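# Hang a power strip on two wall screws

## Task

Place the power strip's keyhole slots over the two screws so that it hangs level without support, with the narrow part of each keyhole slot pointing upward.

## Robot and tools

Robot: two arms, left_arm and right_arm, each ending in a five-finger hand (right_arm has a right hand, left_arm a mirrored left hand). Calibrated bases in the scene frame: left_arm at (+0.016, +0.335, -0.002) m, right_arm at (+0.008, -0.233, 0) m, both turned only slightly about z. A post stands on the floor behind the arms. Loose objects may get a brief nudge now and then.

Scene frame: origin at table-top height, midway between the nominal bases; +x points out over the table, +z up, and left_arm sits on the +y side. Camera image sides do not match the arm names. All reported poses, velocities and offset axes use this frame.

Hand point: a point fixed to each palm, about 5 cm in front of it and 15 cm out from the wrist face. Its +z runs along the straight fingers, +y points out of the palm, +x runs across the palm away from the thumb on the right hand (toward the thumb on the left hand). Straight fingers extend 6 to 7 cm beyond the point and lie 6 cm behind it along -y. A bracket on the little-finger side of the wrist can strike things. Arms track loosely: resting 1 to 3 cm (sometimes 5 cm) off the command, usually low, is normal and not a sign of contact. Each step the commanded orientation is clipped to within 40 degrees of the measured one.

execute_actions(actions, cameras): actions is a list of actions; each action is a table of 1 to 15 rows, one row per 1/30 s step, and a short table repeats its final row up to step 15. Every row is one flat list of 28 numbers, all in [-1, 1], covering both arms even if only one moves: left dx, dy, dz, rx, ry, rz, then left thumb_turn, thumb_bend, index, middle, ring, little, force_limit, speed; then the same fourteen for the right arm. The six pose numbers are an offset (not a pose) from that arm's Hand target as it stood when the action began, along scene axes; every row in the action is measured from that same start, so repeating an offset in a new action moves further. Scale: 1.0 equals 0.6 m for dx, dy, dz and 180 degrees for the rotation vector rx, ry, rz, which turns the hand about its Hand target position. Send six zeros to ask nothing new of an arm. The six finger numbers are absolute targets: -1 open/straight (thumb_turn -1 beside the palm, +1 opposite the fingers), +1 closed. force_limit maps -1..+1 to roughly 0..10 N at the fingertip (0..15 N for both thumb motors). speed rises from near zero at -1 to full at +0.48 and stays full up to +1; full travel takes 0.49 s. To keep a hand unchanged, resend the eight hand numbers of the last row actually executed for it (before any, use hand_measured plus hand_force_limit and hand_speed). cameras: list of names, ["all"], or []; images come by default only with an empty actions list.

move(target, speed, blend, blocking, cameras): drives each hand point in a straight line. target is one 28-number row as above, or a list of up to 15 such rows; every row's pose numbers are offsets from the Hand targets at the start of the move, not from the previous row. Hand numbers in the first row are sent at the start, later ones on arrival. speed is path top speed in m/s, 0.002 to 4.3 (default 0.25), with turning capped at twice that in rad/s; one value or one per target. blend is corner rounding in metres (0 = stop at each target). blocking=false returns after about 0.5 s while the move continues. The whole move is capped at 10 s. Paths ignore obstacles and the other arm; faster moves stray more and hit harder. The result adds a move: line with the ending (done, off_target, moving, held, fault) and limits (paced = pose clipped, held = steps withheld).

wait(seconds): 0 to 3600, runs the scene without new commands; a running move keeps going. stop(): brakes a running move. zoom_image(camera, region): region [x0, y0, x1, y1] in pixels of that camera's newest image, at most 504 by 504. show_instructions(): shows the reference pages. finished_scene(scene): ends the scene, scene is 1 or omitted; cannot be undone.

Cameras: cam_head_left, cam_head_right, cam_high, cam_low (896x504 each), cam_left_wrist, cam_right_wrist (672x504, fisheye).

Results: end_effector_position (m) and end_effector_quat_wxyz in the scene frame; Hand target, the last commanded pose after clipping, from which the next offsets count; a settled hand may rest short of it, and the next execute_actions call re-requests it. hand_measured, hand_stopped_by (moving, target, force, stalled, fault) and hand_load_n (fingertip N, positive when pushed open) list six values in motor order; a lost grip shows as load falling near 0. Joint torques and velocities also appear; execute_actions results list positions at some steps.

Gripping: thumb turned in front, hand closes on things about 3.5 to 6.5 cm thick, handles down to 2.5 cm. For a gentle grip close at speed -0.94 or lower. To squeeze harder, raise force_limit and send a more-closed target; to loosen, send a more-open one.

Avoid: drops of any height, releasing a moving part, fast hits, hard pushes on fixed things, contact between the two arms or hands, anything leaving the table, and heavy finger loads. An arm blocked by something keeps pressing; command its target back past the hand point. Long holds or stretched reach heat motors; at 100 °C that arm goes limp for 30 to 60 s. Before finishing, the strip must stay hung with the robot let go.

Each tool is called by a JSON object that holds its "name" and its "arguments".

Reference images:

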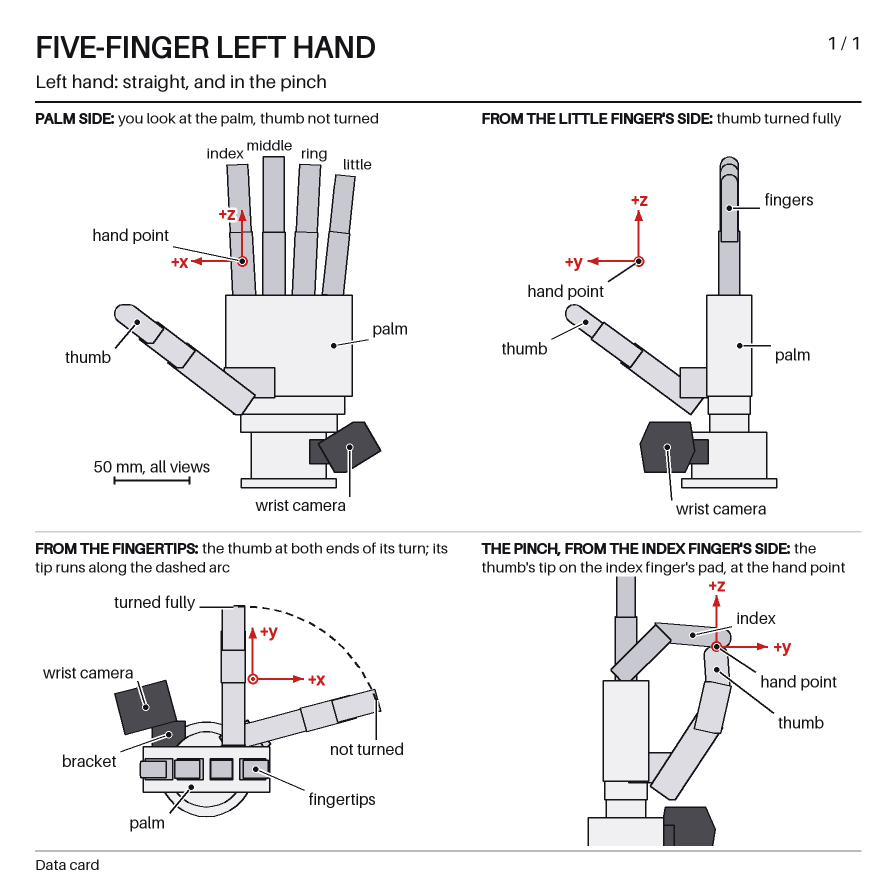

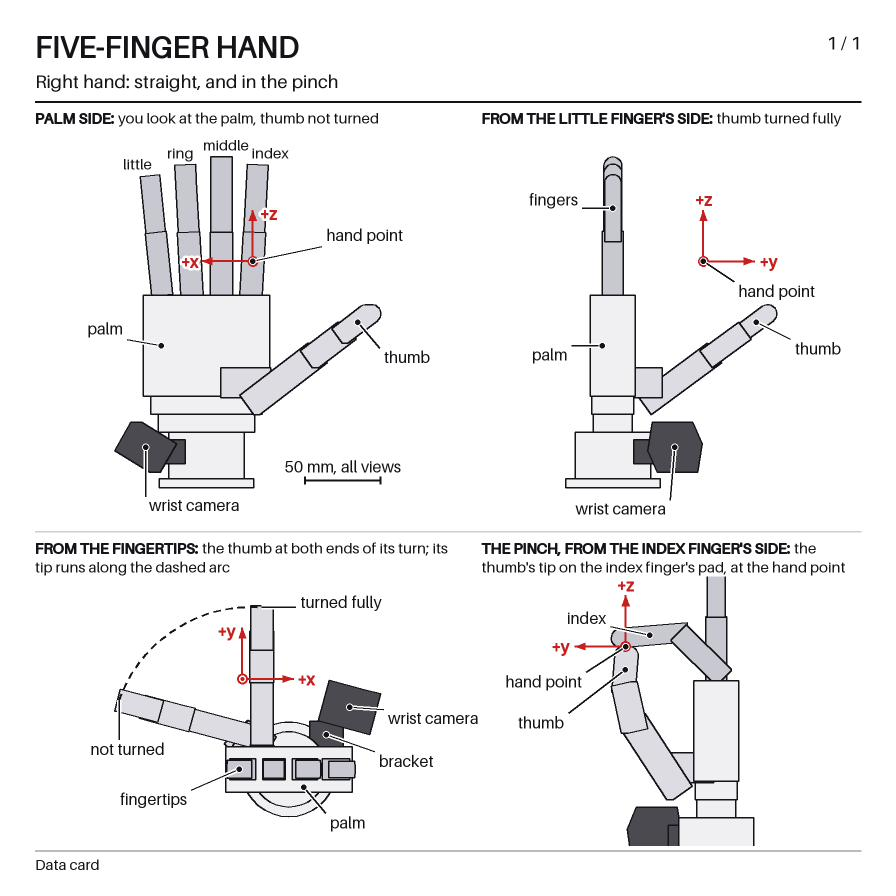

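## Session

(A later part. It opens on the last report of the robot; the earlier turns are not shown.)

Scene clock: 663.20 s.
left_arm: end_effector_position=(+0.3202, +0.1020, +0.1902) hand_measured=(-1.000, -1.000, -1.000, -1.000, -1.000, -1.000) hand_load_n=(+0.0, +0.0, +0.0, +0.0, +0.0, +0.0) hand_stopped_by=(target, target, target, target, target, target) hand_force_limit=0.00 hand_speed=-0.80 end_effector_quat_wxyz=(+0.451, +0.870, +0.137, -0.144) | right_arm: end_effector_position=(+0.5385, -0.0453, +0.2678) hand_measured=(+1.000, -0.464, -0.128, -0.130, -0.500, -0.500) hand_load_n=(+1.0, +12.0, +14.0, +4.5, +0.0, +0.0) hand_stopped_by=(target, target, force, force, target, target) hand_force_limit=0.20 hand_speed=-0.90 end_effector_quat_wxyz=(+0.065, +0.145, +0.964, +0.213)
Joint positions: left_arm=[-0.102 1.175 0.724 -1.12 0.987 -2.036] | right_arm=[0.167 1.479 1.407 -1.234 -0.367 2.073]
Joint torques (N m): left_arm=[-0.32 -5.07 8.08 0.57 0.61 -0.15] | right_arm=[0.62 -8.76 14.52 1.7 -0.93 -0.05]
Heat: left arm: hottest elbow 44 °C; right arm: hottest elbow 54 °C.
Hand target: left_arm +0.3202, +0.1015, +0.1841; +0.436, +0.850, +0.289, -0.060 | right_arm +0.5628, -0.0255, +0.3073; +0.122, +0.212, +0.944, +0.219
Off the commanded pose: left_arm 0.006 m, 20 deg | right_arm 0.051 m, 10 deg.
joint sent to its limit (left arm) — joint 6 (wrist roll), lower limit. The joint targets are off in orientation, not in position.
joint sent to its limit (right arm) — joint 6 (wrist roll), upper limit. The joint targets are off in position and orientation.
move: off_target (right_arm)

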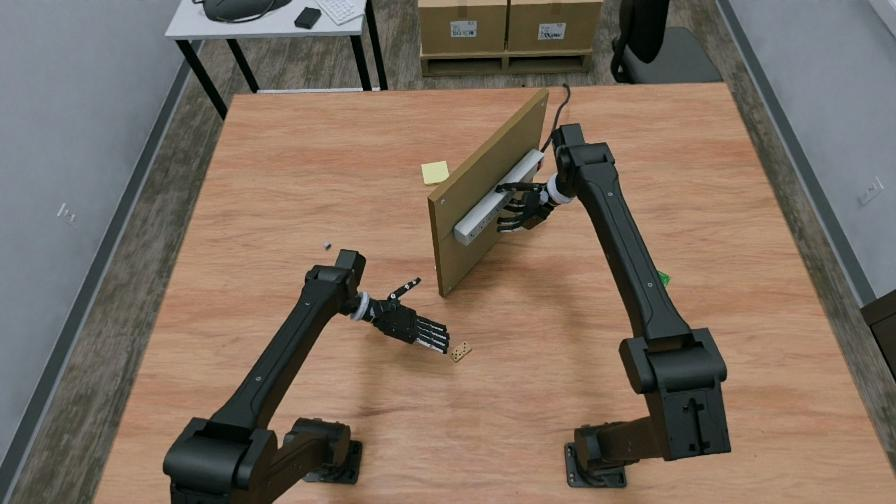

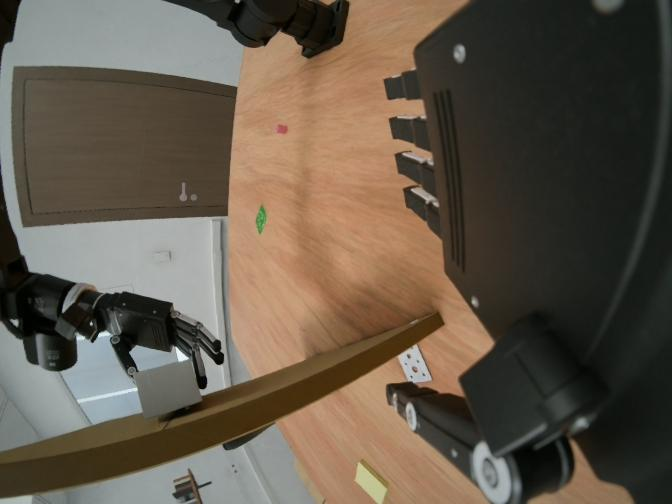

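{"name": "move", "arguments": {"target": [[0,0,0,0,0,0,-1,-1,-1,-1,-1,-1,0,-0.8,-0.0318,-0.0385,0,0.0014,0.0017,0,1,-0.46,0.05,0.1,-0.5,-0.5,0.2,-0.9],[0,0,0,0,0,0,-1,-1,-1,-1,-1,-1,0,-0.8,-0.0318,-0.0385,-0.08,0.0014,0.0017,0,1,-0.46,0.05,0.1,-0.5,-0.5,0.2,-0.9],[0,0,0,0,0,0,-1,-1,-1,-1,-1,-1,0,-0.8,-0.0318,-0.0385,-0.0045,0.0014,0.0017,0,1,-0.46,0.05,0.1,-0.5,-0.5,0.2,-0.9],[0,0,0,0,0,0,-1,-1,-1,-1,-1,-1,0,-0.8,0,0,-0.0045,0.0014,0.0017,0,1,-0.46,0.05,0.1,-0.5,-0.5,0.2,-0.9]], "speed": 0.08, "cameras": ["cam_head_left","cam_left_wrist"]}}

{"name": "zoom_image", "arguments": {"camera": "cam_left_wrist", "region": [140, 365, 220, 425]}}

{"name": "zoom_image", "arguments": {"camera": "cam_head_left", "region": [445, 215, 475, 250]}}

{"name": "zoom_image", "arguments": {"camera": "cam_head_left", "region": [515, 135, 550, 170]}}

Scene clock: 669.97 s.
left_arm: end_effector_position=(+0.3202, +0.1020, +0.1902) hand_measured=(-1.000, -1.000, -1.000, -1.000, -1.000, -1.000) hand_load_n=(+0.0, +0.0, +0.0, +0.0, +0.0, +0.0) hand_stopped_by=(target, target, target, target, target, target) hand_force_limit=0.00 hand_speed=-0.80 end_effector_quat_wxyz=(+0.451, +0.870, +0.137, -0.144) | right_arm: end_effector_position=(+0.5383, -0.0453, +0.2678) hand_measured=(+1.000, -0.464, -0.128, -0.130, -0.500, -0.500) hand_load_n=(+0.5, +11.5, +12.5, +5.0, +0.0, +0.0) hand_stopped_by=(target, target, force, force, target, target) hand_force_limit=0.20 hand_speed=-0.90 end_effector_quat_wxyz=(+0.063, +0.146, +0.964, +0.215)
Joint positions: left_arm=[-0.102 1.175 0.724 -1.12 0.987 -2.036] | right_arm=[0.166 1.479 1.406 -1.234 -0.372 2.073]
Joint torques (N m): left_arm=[-0.38 -4.95 8.06 0.49 0.6 -0.14] | right_arm=[0.56 -8.35 14.45 1.76 -0.92 -0.05]
Heat: left arm: hottest elbow 44 °C; right arm: hottest elbow 53 °C.
Hand target: left_arm +0.3202, +0.1015, +0.1841; +0.436, +0.850, +0.289, -0.060 | right_arm +0.5628, -0.0254, +0.3047; +0.119, +0.213, +0.944, +0.221
Off the commanded pose: left_arm 0.006 m, 20 deg | right_arm 0.048 m, 10 deg.
joint sent to its limit (left arm) — joint 6 (wrist roll), lower limit. The joint targets are off in orientation, not in position.
joint sent to its limit (right arm) — joint 6 (wrist roll), upper limit. The joint targets are off in position and orientation.
move: off_target (right_arm)

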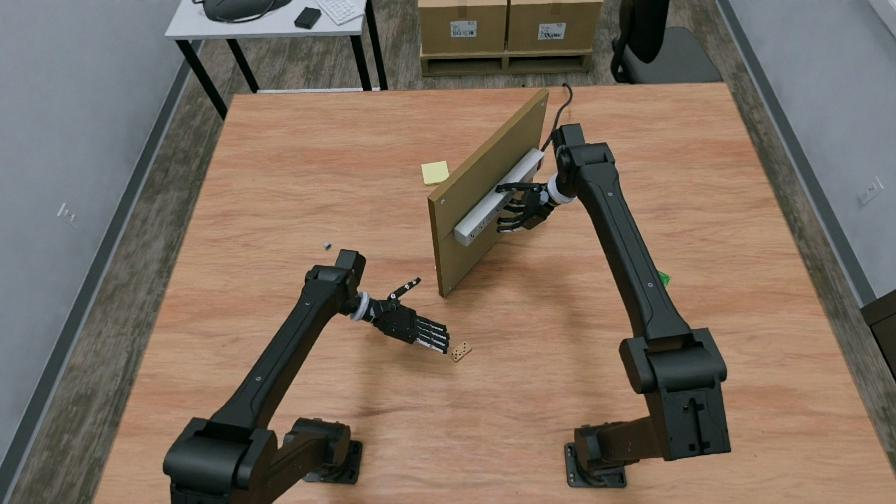

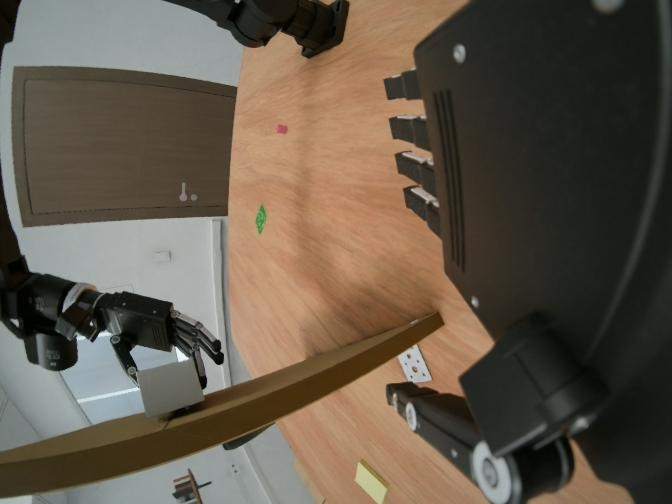

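Scaled by 6.300 from the camera's image (finer frame: 960x720).

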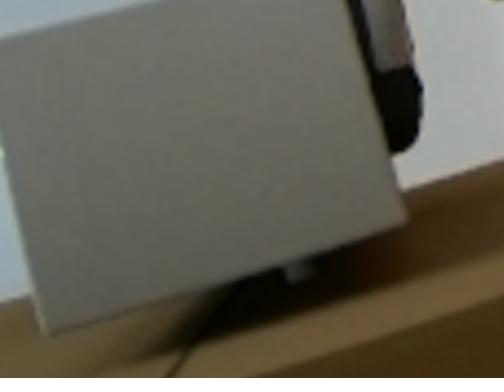

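Scaled by 14.400 from the camera's image (finer frame: 1280x720).

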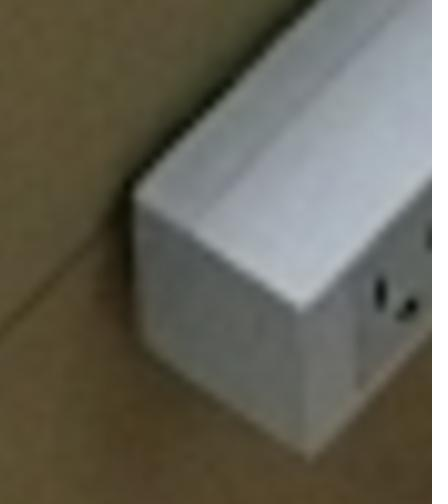

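Scaled by 14.400 from the camera's image (finer frame: 1280x720).

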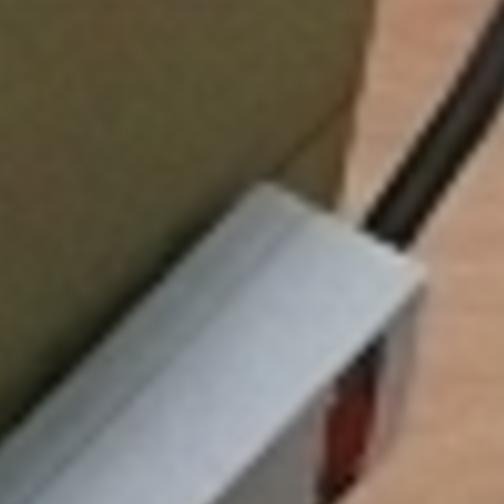

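{"name": "move", "arguments": {"target": [[0,0,0,0,0,0,-1,-1,-1,-1,-1,-1,0,-0.8,-0.0425,-0.0513,0,0,0,0,1,-0.46,0.05,0.1,-0.5,-0.5,0.2,-0.9],[0,0,0,0,0,0,-1,-1,-1,-1,-1,-1,0,-0.8,-0.0425,-0.0513,-0.08,0,0,0,1,-0.46,0.05,0.1,-0.5,-0.5,0.2,-0.9],[0,0,0,0,0,0,-1,-1,-1,-1,-1,-1,0,-0.8,-0.0425,-0.0513,0,0,0,0,1,-0.46,0.05,0.1,-0.5,-0.5,0.2,-0.9],[0,0,0,0,0,0,-1,-1,-1,-1,-1,-1,0,-0.8,-0.0107,-0.013,0,0,0,0,1,-0.46,0.05,0.1,-0.5,-0.5,0.2,-0.9]], "speed": 0.08, "cameras": ["cam_head_left","cam_left_wrist"]}}

{"name": "zoom_image", "arguments": {"camera": "cam_left_wrist", "region": [165, 375, 213, 411]}}

{"name": "zoom_image", "arguments": {"camera": "cam_left_wrist", "region": [130, 375, 178, 411]}}

{"name": "zoom_image", "arguments": {"camera": "cam_head_left", "region": [445, 215, 475, 250]}}

{"name": "zoom_image", "arguments": {"camera": "cam_head_left", "region": [515, 135, 550, 170]}}

Scene clock: 684.23 s.
left_arm: end_effector_position=(+0.3202, +0.1020, +0.1902) hand_measured=(-1.000, -1.000, -1.000, -1.000, -1.000, -1.000) hand_load_n=(+0.0, +0.0, +0.0, +0.0, +0.0, +0.0) hand_stopped_by=(target, target, target, target, target, target) hand_force_limit=0.00 hand_speed=-0.80 end_effector_quat_wxyz=(+0.451, +0.870, +0.137, -0.144) | right_arm: end_effector_position=(+0.5365, -0.0475, +0.2669) hand_measured=(+1.000, -0.464, -0.128, -0.130, -0.500, -0.500) hand_load_n=(+2.0, +11.5, +13.0, +5.0, +0.0, +0.0) hand_stopped_by=(target, target, force, force, target, target) hand_force_limit=0.20 hand_speed=-0.90 end_effector_quat_wxyz=(+0.068, +0.147, +0.963, +0.217)
Joint positions: left_arm=[-0.102 1.175 0.724 -1.12 0.987 -2.036] | right_arm=[0.162 1.468 1.389 -1.219 -0.373 2.073]
Joint torques (N m): left_arm=[0.03 -4.84 8.05 0.51 0.59 -0.14] | right_arm=[-0.15 -9.23 14 1.21 -0.82 -0.04]
Heat: left arm: hottest elbow 44 °C; right arm: hottest elbow 53 °C.
Hand target: left_arm +0.3202, +0.1015, +0.1841; +0.436, +0.850, +0.289, -0.060 | right_arm +0.5563, -0.0331, +0.3048; +0.119, +0.213, +0.944, +0.221
Off the commanded pose: left_arm 0.006 m, 20 deg | right_arm 0.045 m, 10 deg.
joint sent to its limit (left arm) — joint 6 (wrist roll), lower limit. The joint targets are off in orientation, not in position.
joint sent to its limit (right arm) — joint 6 (wrist roll), upper limit. The joint targets are off in position and orientation.
move: off_target (right_arm)

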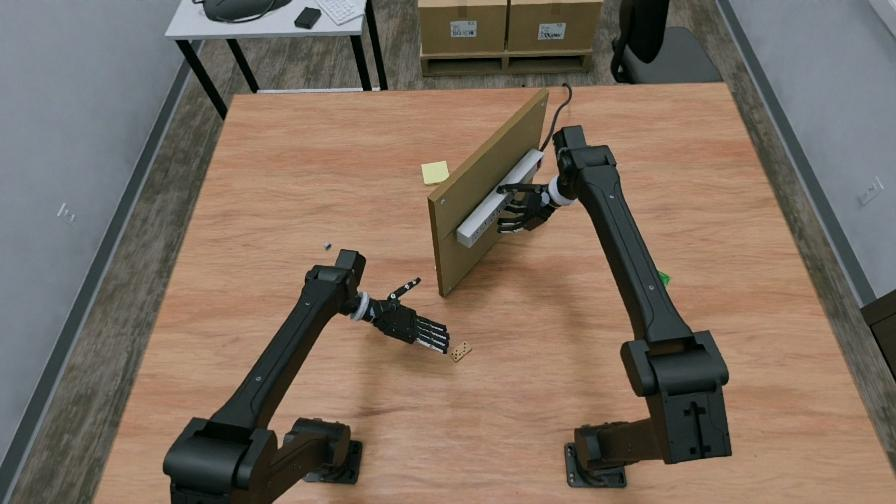

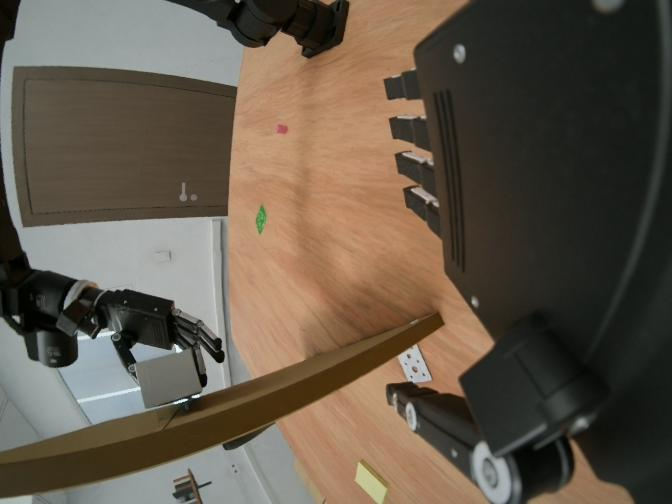

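Scaled by 10.500 from the camera's image (finer frame: 960x720).

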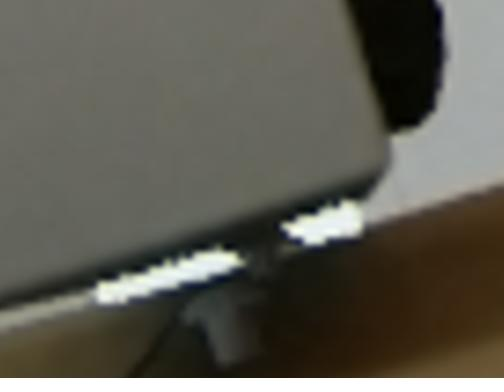

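Scaled by 10.500 from the camera's image (finer frame: 960x720).

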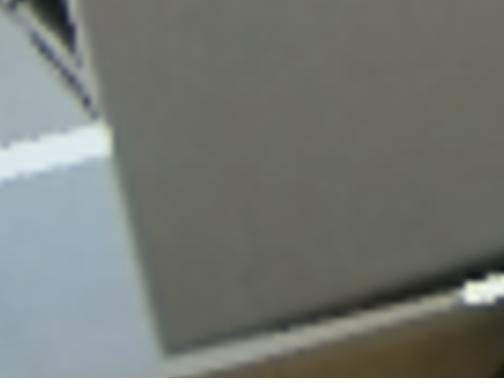

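Scaled by 14.400 from the camera's image (finer frame: 1280x720).

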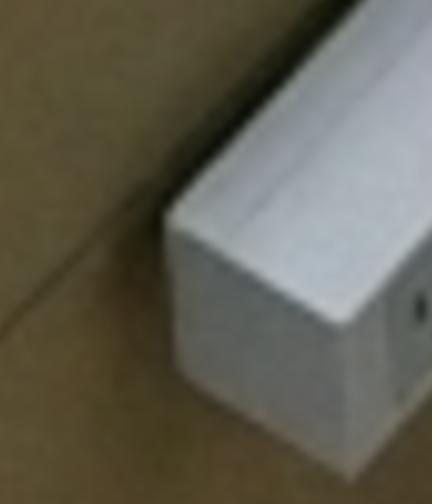

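Scaled by 14.400 from the camera's image (finer frame: 1280x720).

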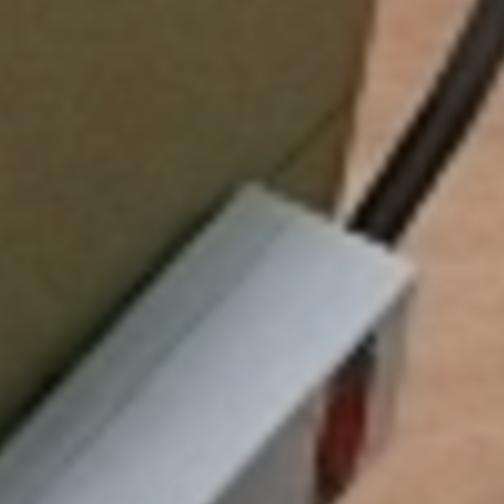

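{"name": "move", "arguments": {"target": [0,0,0,0,0,0,-1,-1,-1,-1,-1,-1,0,-0.8,0.0085,0.0103,0,0,0,0,1,-0.46,0.05,0.1,-0.5,-0.5,0.2,-0.9], "speed": 0.04, "cameras": ["cam_head_left","cam_left_wrist"]}}

{"name": "zoom_image", "arguments": {"camera": "cam_left_wrist", "region": [165, 375, 213, 411]}}

{"name": "zoom_image", "arguments": {"camera": "cam_head_left", "region": [445, 215, 475, 250]}}

{"name": "zoom_image", "arguments": {"camera": "cam_head_left", "region": [515, 135, 550, 170]}}

Scene clock: 689.03 s.
left_arm: end_effector_position=(+0.3202, +0.1020, +0.1902) hand_measured=(-1.000, -1.000, -1.000, -1.000, -1.000, -1.000) hand_load_n=(+0.5, +0.0, +0.0, +0.0, +0.0, +0.0) hand_stopped_by=(target, target, target, target, target, target) hand_force_limit=0.00 hand_speed=-0.80 end_effector_quat_wxyz=(+0.451, +0.870, +0.137, -0.144) | right_arm: end_effector_position=(+0.5380, -0.0453, +0.2667) hand_measured=(+1.000, -0.464, -0.128, -0.130, -0.500, -0.500) hand_load_n=(+1.0, +11.5, +13.0, +5.0, +0.0, +0.0) hand_stopped_by=(target, target, force, force, target, target) hand_force_limit=0.20 hand_speed=-0.90 end_effector_quat_wxyz=(+0.063, +0.146, +0.963, +0.216)
Joint positions: left_arm=[-0.102 1.175 0.724 -1.12 0.987 -2.036] | right_arm=[0.165 1.478 1.402 -1.23 -0.373 2.073]
Joint torques (N m): left_arm=[-0.44 -4.89 8.05 0.49 0.62 -0.12] | right_arm=[0.21 -8.88 14.35 1.62 -0.86 -0.05]
Heat: left arm: hottest elbow 44 °C; right arm: hottest elbow 54 °C.
Hand target: left_arm +0.3202, +0.1015, +0.1841; +0.436, +0.850, +0.289, -0.060 | right_arm +0.5615, -0.0271, +0.3047; +0.119, +0.213, +0.944, +0.221
Off the commanded pose: left_arm 0.006 m, 20 deg | right_arm 0.048 m, 10 deg.
joint sent to its limit (left arm) — joint 6 (wrist roll), lower limit. The joint targets are off in orientation, not in position.
joint sent to its limit (right arm) — joint 6 (wrist roll), upper limit. The joint targets are off in position and orientation.
move: off_target (right_arm)

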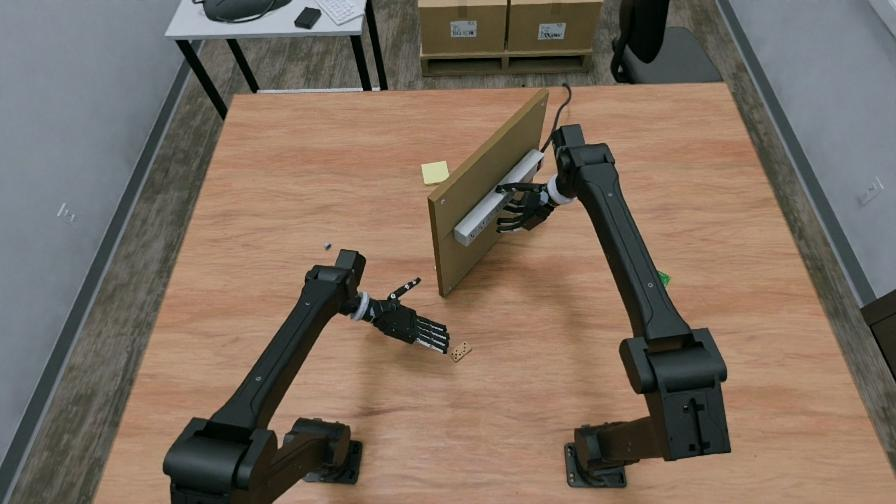

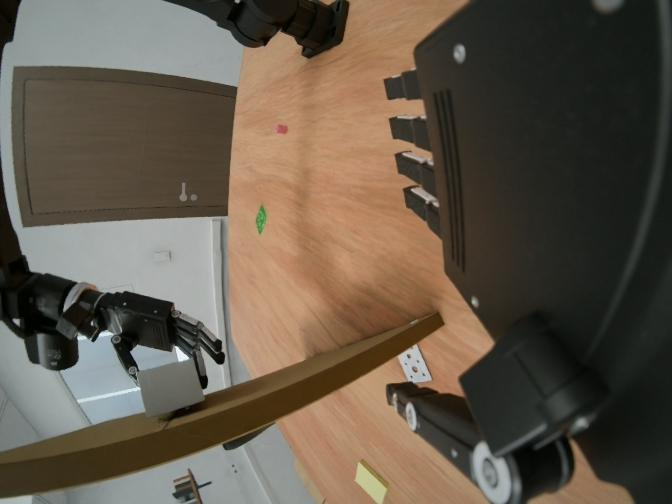

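Scaled by 10.500 from the camera's image (finer frame: 960x720).

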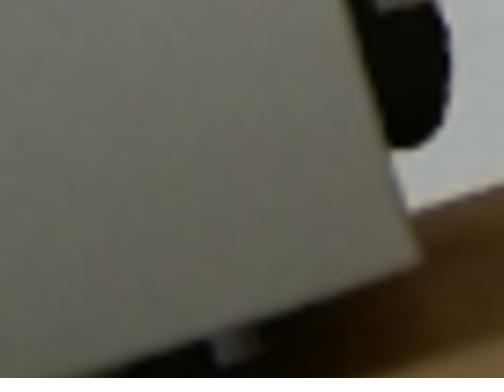

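Scaled by 14.400 from the camera's image (finer frame: 1280x720).

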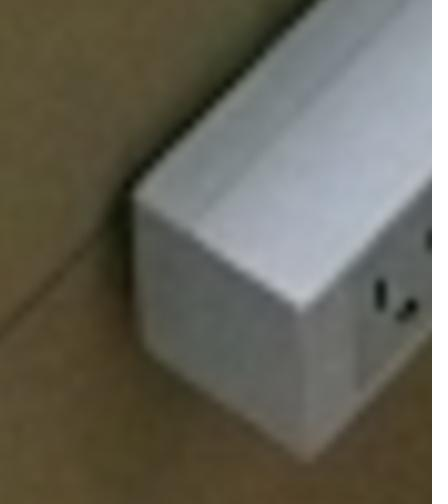

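Scaled by 14.400 from the camera's image (finer frame: 1280x720).

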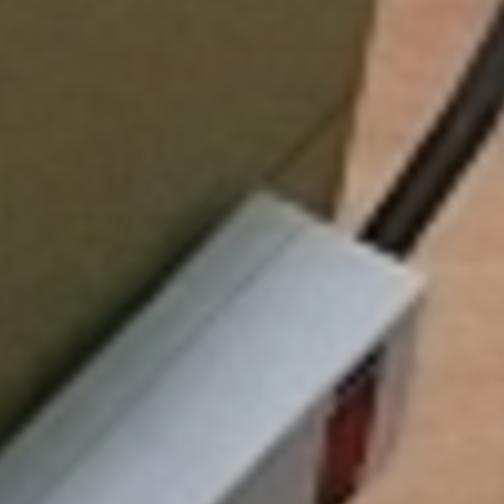

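{"name": "move", "arguments": {"target": [[0,0,0,0,0,0,-1,-1,-1,-1,-1,-1,0,-0.8,-0.0339,-0.0368,0,-0.0009,-0.0011,0,1,-0.46,0.05,0.1,-0.5,-0.5,0.2,-0.9],[0,0,0,0,0,0,-1,-1,-1,-1,-1,-1,0,-0.8,-0.0339,-0.0368,-0.08,-0.0009,-0.0011,0,1,-0.46,0.05,0.1,-0.5,-0.5,0.2,-0.9],[0,0,0,0,0,0,-1,-1,-1,-1,-1,-1,0,-0.8,-0.0339,-0.0368,0.0017,-0.0009,-0.0011,0,1,-0.46,0.05,0.1,-0.5,-0.5,0.2,-0.9],[0,0,0,0,0,0,-1,-1,-1,-1,-1,-1,0,-0.8,-0.0021,0.0017,0.0017,-0.0009,-0.0011,0,1,-0.46,0.05,0.1,-0.5,-0.5,0.2,-0.9]], "speed": 0.08, "cameras": ["cam_head_left","cam_left_wrist"]}}

{"name": "zoom_image", "arguments": {"camera": "cam_left_wrist", "region": [140, 365, 220, 425]}}

{"name": "zoom_image", "arguments": {"camera": "cam_head_left", "region": [445, 215, 475, 250]}}

{"name": "zoom_image", "arguments": {"camera": "cam_head_left", "region": [515, 135, 550, 170]}}

Scene clock: 700.63 s.
left_arm: end_effector_position=(+0.3202, +0.1020, +0.1902) hand_measured=(-1.000, -1.000, -1.000, -1.000, -1.000, -1.000) hand_load_n=(+0.0, +0.0, +0.0, +0.0, +0.0, +0.0) hand_stopped_by=(target, target, target, target, target, target) hand_force_limit=0.00 hand_speed=-0.80 end_effector_quat_wxyz=(+0.451, +0.870, +0.137, -0.144) | right_arm: end_effector_position=(+0.5375, -0.0442, +0.2688) hand_measured=(+1.000, -0.464, -0.128, -0.130, -0.500, -0.500) hand_load_n=(+1.5, +11.5, +12.5, +5.0, +0.0, +0.0) hand_stopped_by=(target, target, force, force, target, target) hand_force_limit=0.20 hand_speed=-0.90 end_effector_quat_wxyz=(+0.067, +0.144, +0.964, +0.215)
Joint positions: left_arm=[-0.102 1.175 0.724 -1.12 0.987 -2.036] | right_arm=[0.169 1.474 1.401 -1.228 -0.369 2.073]
Joint torques (N m): left_arm=[-0.44 -4.84 8.02 0.54 0.61 -0.14] | right_arm=[0.38 -8.76 14.27 1.57 -0.88 -0.05]
Heat: left arm: hottest elbow 44 °C; right arm: hottest elbow 54 °C.
Hand target: left_arm +0.3202, +0.1015, +0.1841; +0.436, +0.850, +0.289, -0.060 | right_arm +0.5602, -0.0259, +0.3059; +0.121, +0.213, +0.944, +0.220
Off the commanded pose: left_arm 0.006 m, 20 deg | right_arm 0.047 m, 10 deg.
joint sent to its limit (left arm) — joint 6 (wrist roll), lower limit. The joint targets are off in orientation, not in position.
joint sent to its limit (right arm) — joint 6 (wrist roll), upper limit. The joint targets are off in position and orientation.
move: off_target (right_arm)

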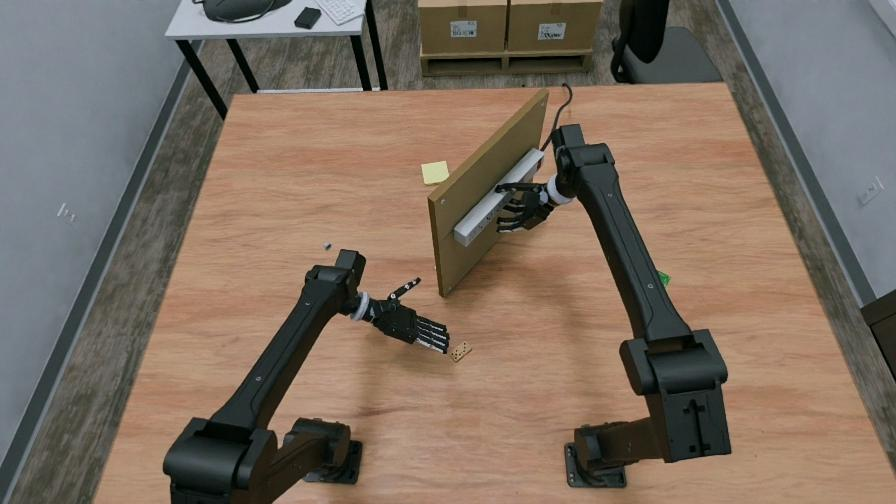

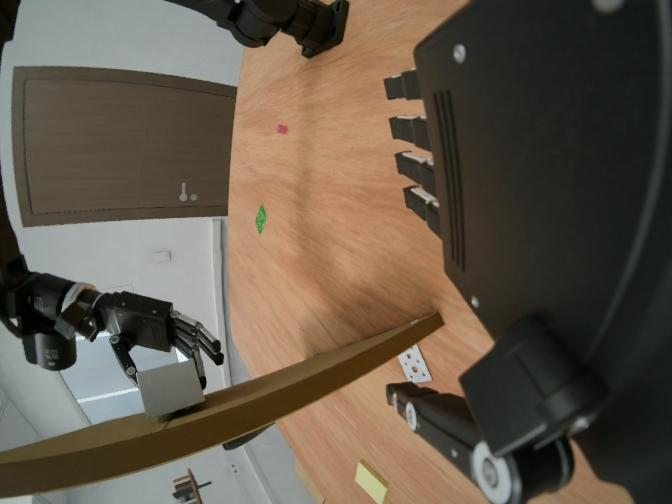

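Scaled by 6.300 from the camera's image (finer frame: 960x720).

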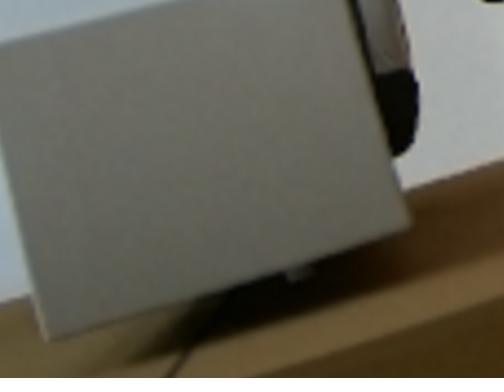

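Scaled by 14.400 from the camera's image (finer frame: 1280x720).

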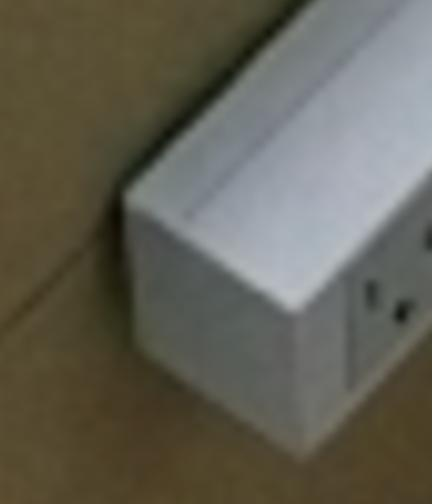

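Scaled by 14.400 from the camera's image (finer frame: 1280x720).

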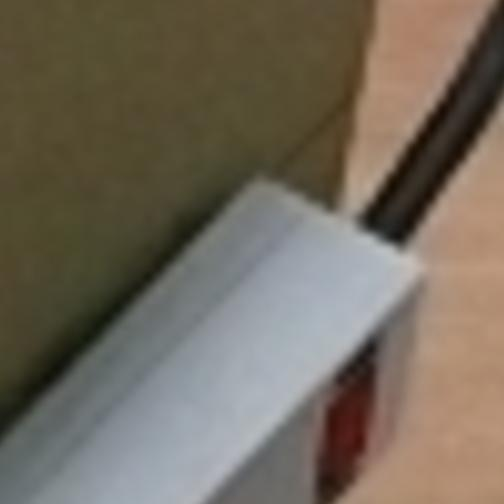

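{"name": "move", "arguments": {"target": [[0,0,0,0,0,0,-1,-1,-1,-1,-1,-1,0,-0.8,-0.0331,-0.0375,0,0,0,0,1,-0.46,0.05,0.1,-0.5,-0.5,0.2,-0.9],[0,0,0,0,0,0,-1,-1,-1,-1,-1,-1,0,-0.8,-0.0331,-0.0375,-0.08,0,0,0,1,-0.46,0.05,0.1,-0.5,-0.5,0.2,-0.9],[0,0,0,0,0,0,-1,-1,-1,-1,-1,-1,0,-0.8,-0.0331,-0.0375,-0.0012,0,0,0,1,-0.46,0.05,0.1,-0.5,-0.5,0.2,-0.9],[0,0,0,0,0,0,-1,-1,-1,-1,-1,-1,0,-0.8,-0.0013,0.0011,-0.0012,0,0,0,1,-0.46,0.05,0.1,-0.5,-0.5,0.2,-0.9]], "speed": 0.08, "cameras": ["cam_head_left","cam_left_wrist"]}}

{"name": "zoom_image", "arguments": {"camera": "cam_left_wrist", "region": [140, 365, 220, 425]}}

{"name": "zoom_image", "arguments": {"camera": "cam_head_left", "region": [445, 215, 475, 250]}}

{"name": "zoom_image", "arguments": {"camera": "cam_head_left", "region": [515, 135, 550, 170]}}

Scene clock: 707.43 s.
left_arm: end_effector_position=(+0.3202, +0.1020, +0.1902) hand_measured=(-1.000, -1.000, -1.000, -1.000, -1.000, -1.000) hand_load_n=(+0.0, +0.0, +0.0, +0.0, +0.0, +0.0) hand_stopped_by=(target, target, target, target, target, target) hand_force_limit=0.00 hand_speed=-0.80 end_effector_quat_wxyz=(+0.451, +0.870, +0.137, -0.144) | right_arm: end_effector_position=(+0.5380, -0.0422, +0.2672) hand_measured=(+1.000, -0.464, -0.128, -0.130, -0.500, -0.500) hand_load_n=(+1.0, +10.5, +12.5, +5.5, +0.0, +0.0) hand_stopped_by=(target, target, force, force, target, target) hand_force_limit=0.20 hand_speed=-0.90 end_effector_quat_wxyz=(+0.067, +0.142, +0.964, +0.215)
Joint positions: left_arm=[-0.102 1.175 0.724 -1.12 0.987 -2.036] | right_arm=[0.172 1.476 1.399 -1.221 -0.369 2.073]
Joint torques (N m): left_arm=[-0.21 -4.95 8.06 0.54 0.6 -0.13] | right_arm=[0.15 -9 14.19 1.4 -0.85 -0.04]
Heat: left arm: hottest elbow 44 °C; right arm: hottest elbow 53 °C.
Hand target: left_arm +0.3202, +0.1015, +0.1841; +0.436, +0.850, +0.289, -0.060 | right_arm +0.5594, -0.0253, +0.3050; +0.121, +0.213, +0.944, +0.220
Off the commanded pose: left_arm 0.006 m, 20 deg | right_arm 0.047 m, 10 deg.
joint sent to its limit (left arm) — joint 6 (wrist roll), lower limit. The joint targets are off in orientation, not in position.
joint sent to its limit (right arm) — joint 6 (wrist roll), upper limit. The joint targets are off in position and orientation.
move: off_target (right_arm)

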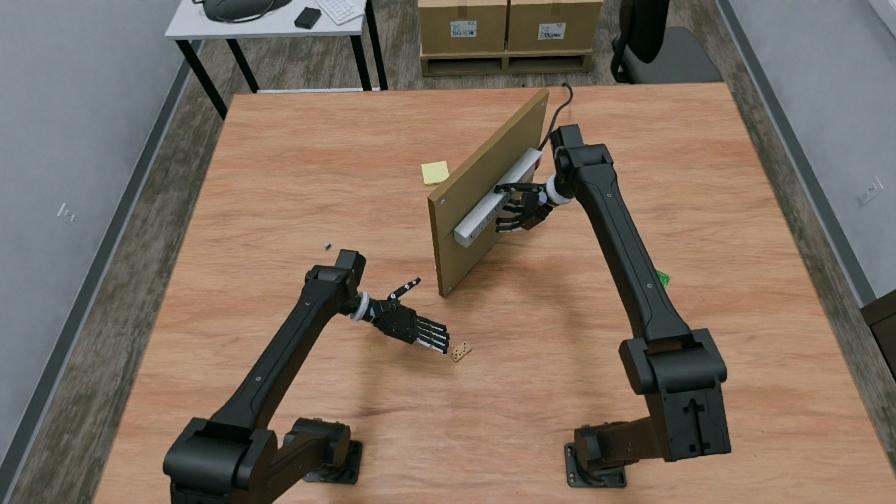

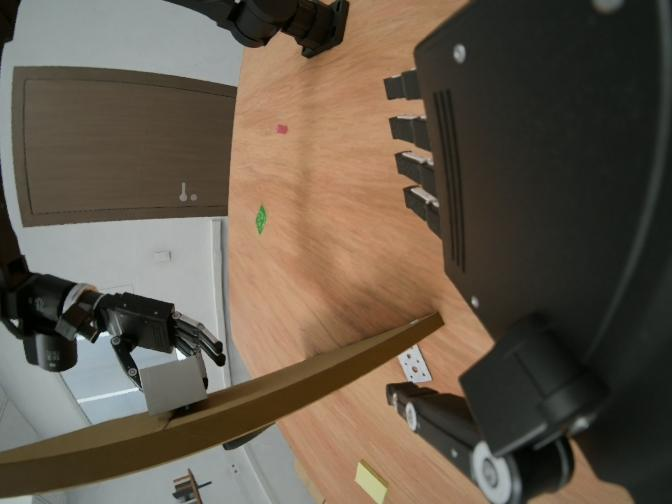

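Scaled by 6.300 from the camera's image (finer frame: 960x720).

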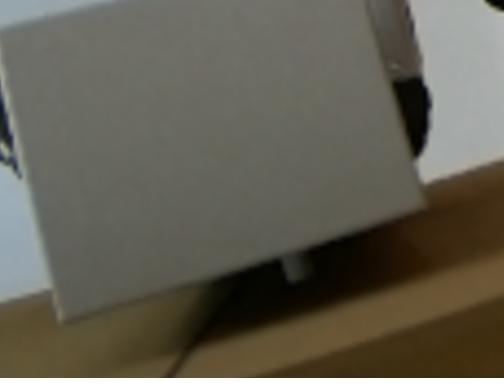

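Scaled by 14.400 from the camera's image (finer frame: 1280x720).

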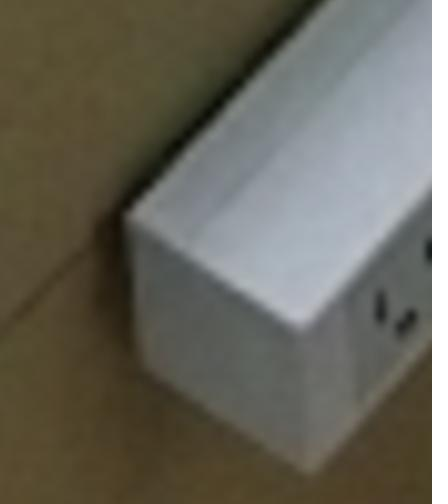

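Scaled by 14.400 from the camera's image (finer frame: 1280x720).

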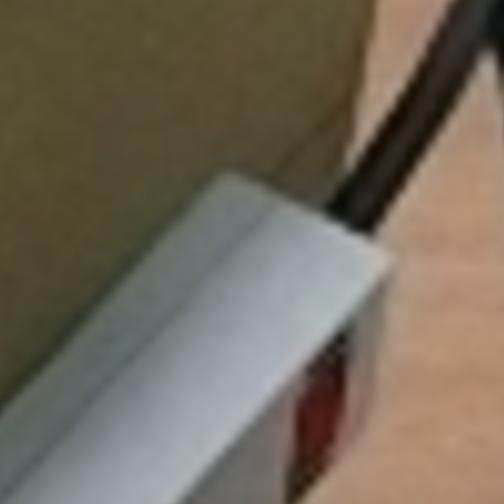

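{"name": "move", "arguments": {"target": [0,0,0,0,0,0,-1,-1,-1,-1,-1,-1,0,-0.8,0,0,0.01,0,0,0,1,-0.46,0.05,0.1,-0.5,-0.5,0.2,-0.9], "speed": 0.03, "cameras": ["cam_head_left","cam_left_wrist"]}}

{"name": "zoom_image", "arguments": {"camera": "cam_left_wrist", "region": [140, 365, 220, 425]}}

Scene clock: 712.43 s.
left_arm: end_effector_position=(+0.3202, +0.1020, +0.1902) hand_measured=(-1.000, -1.000, -1.000, -1.000, -1.000, -1.000) hand_load_n=(+0.0, +0.0, +0.0, +0.0, +0.0, +0.0) hand_stopped_by=(target, target, target, target, target, target) hand_force_limit=0.00 hand_speed=-0.80 end_effector_quat_wxyz=(+0.451, +0.870, +0.137, -0.144) | right_arm: end_effector_position=(+0.5395, -0.0400, +0.2692) hand_measured=(+1.000, -0.464, -0.128, -0.130, -0.500, -0.500) hand_load_n=(+2.5, +11.0, +13.5, +5.0, +0.0, -0.5) hand_stopped_by=(target, target, force, force, target, target) hand_force_limit=0.20 hand_speed=-0.90 end_effector_quat_wxyz=(+0.065, +0.141, +0.964, +0.214)
Joint positions: left_arm=[-0.102 1.175 0.724 -1.12 0.987 -2.036] | right_arm=[0.176 1.485 1.415 -1.234 -0.368 2.073]
Joint torques (N m): left_arm=[-0.38 -5.07 8.03 0.47 0.59 -0.12] | right_arm=[-0.15 -9.88 14.12 1.29 -0.92 -0.05]
Heat: left arm: hottest elbow 44 °C; right arm: hottest elbow 54 °C.
Hand target: left_arm +0.3202, +0.1015, +0.1841; +0.436, +0.850, +0.289, -0.060 | right_arm +0.5594, -0.0253, +0.3109; +0.121, +0.213, +0.944, +0.220
Off the commanded pose: left_arm 0.006 m, 20 deg | right_arm 0.049 m, 11 deg.
joint sent to its limit (left arm) — joint 6 (wrist roll), lower limit. The joint targets are off in orientation, not in position.
joint sent to its limit (right arm) — joint 6 (wrist roll), upper limit. The joint targets are off in position and orientation.
move: off_target (right_arm)

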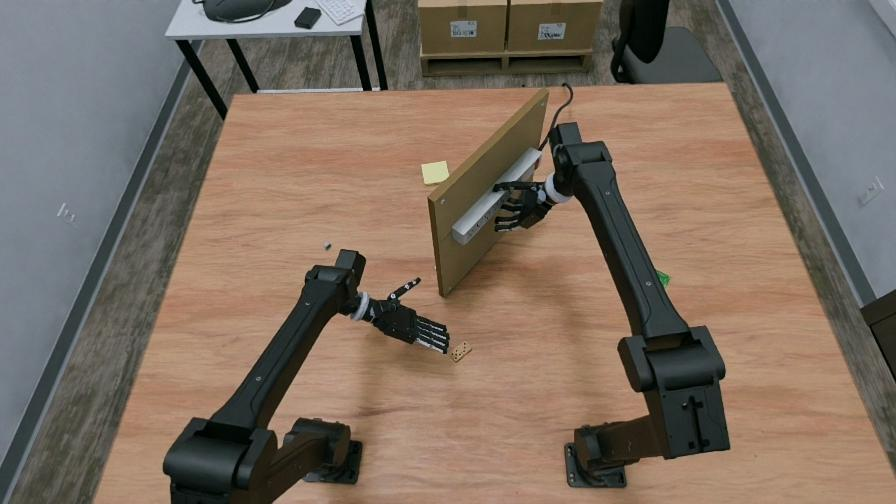

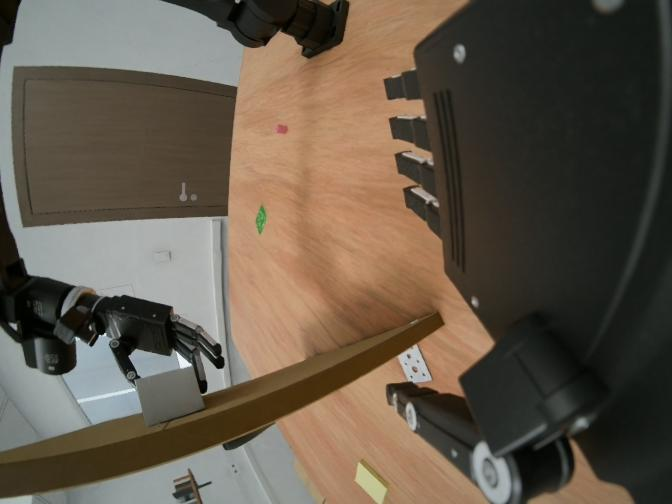

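Scaled by 6.300 from the camera's image (finer frame: 960x720).

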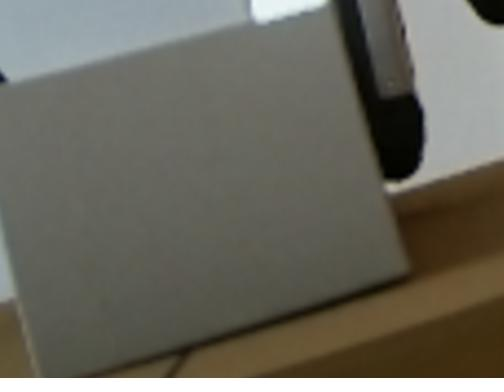

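{"name": "move", "arguments": {"target": [0,0,0,0,0,0,-1,-1,-1,-1,-1,-1,0,-0.8,0,0,-0.0367,0,0,0,1,-0.46,0.05,0.1,-0.5,-0.5,0.2,-0.9], "speed": 0.03, "cameras": ["cam_head_left","cam_left_wrist"]}}

{"name": "zoom_image", "arguments": {"camera": "cam_left_wrist", "region": [140, 365, 220, 425]}}

{"name": "zoom_image", "arguments": {"camera": "cam_head_left", "region": [450, 140, 550, 260]}}

Scene clock: 716.43 s.
left_arm: end_effector_position=(+0.3202, +0.1020, +0.1902) hand_measured=(-1.000, -1.000, -1.000, -1.000, -1.000, -1.000) hand_load_n=(+0.0, +0.0, +0.0, +0.0, +0.0, +0.0) hand_stopped_by=(target, target, target, target, target, target) hand_force_limit=0.00 hand_speed=-0.80 end_effector_quat_wxyz=(+0.451, +0.870, +0.137, -0.144) | right_arm: end_effector_position=(+0.5410, -0.0398, +0.2693) hand_measured=(+1.000, -0.464, -0.128, -0.130, -0.500, -0.500) hand_load_n=(+1.0, +10.0, +13.5, +6.0, +0.0, +0.0) hand_stopped_by=(target, target, force, force, target, target) hand_force_limit=0.20 hand_speed=-0.90 end_effector_quat_wxyz=(+0.067, +0.140, +0.964, +0.215)
Joint positions: left_arm=[-0.102 1.175 0.724 -1.12 0.987 -2.036] | right_arm=[0.176 1.486 1.415 -1.228 -0.368 2.073]
Joint torques (N m): left_arm=[-0.56 -4.84 8.06 0.55 0.61 -0.14] | right_arm=[-0.03 -9 10.91 3.11 -0.8 -0.05]
Heat: left arm: hottest elbow 44 °C; right arm: hottest elbow 55 °C.
Hand target: left_arm +0.3202, +0.1015, +0.1841; +0.436, +0.850, +0.289, -0.060 | right_arm +0.5594, -0.0253, +0.2891; +0.121, +0.213, +0.944, +0.220
Off the commanded pose: left_arm 0.006 m, 20 deg | right_arm 0.031 m, 11 deg.
joint sent to its limit (left arm) — joint 6 (wrist roll), lower limit. The joint targets are off in orientation, not in position.
joint sent to its limit (right arm) — joint 6 (wrist roll), upper limit. The joint targets are off in orientation, not in position.
move: off_target (right_arm)

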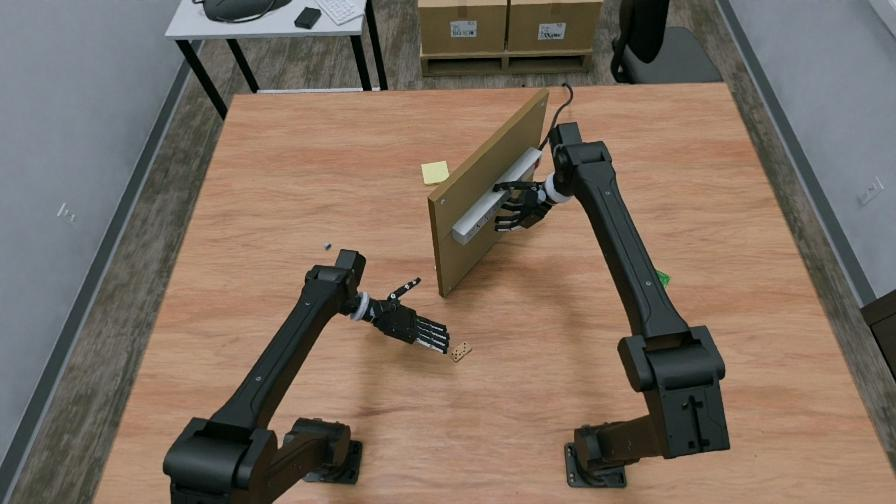

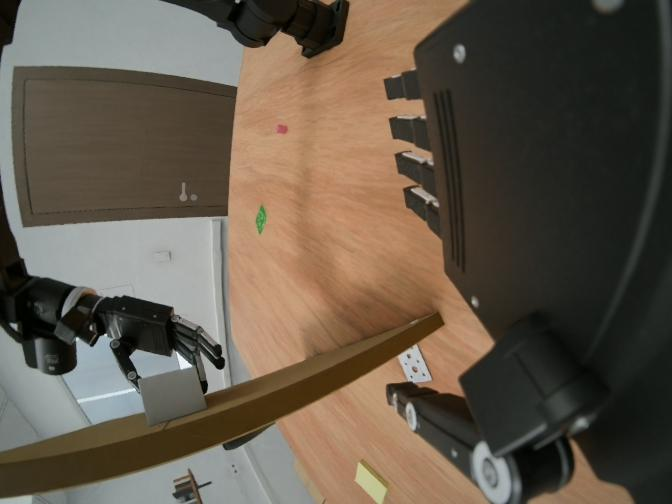

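Scaled by 6.300 from the camera's image (finer frame: 960x720).

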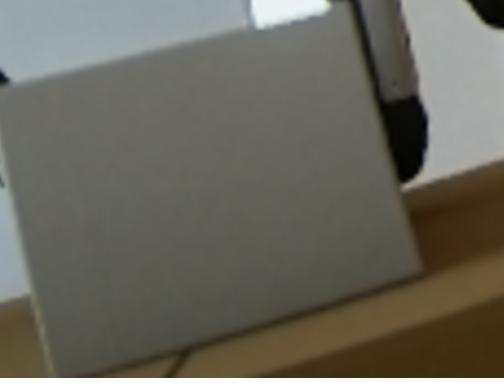

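Scaled by 4.200 from the camera's image (finer frame: 1280x720).

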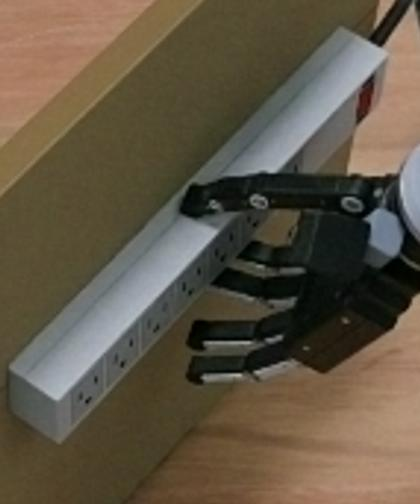

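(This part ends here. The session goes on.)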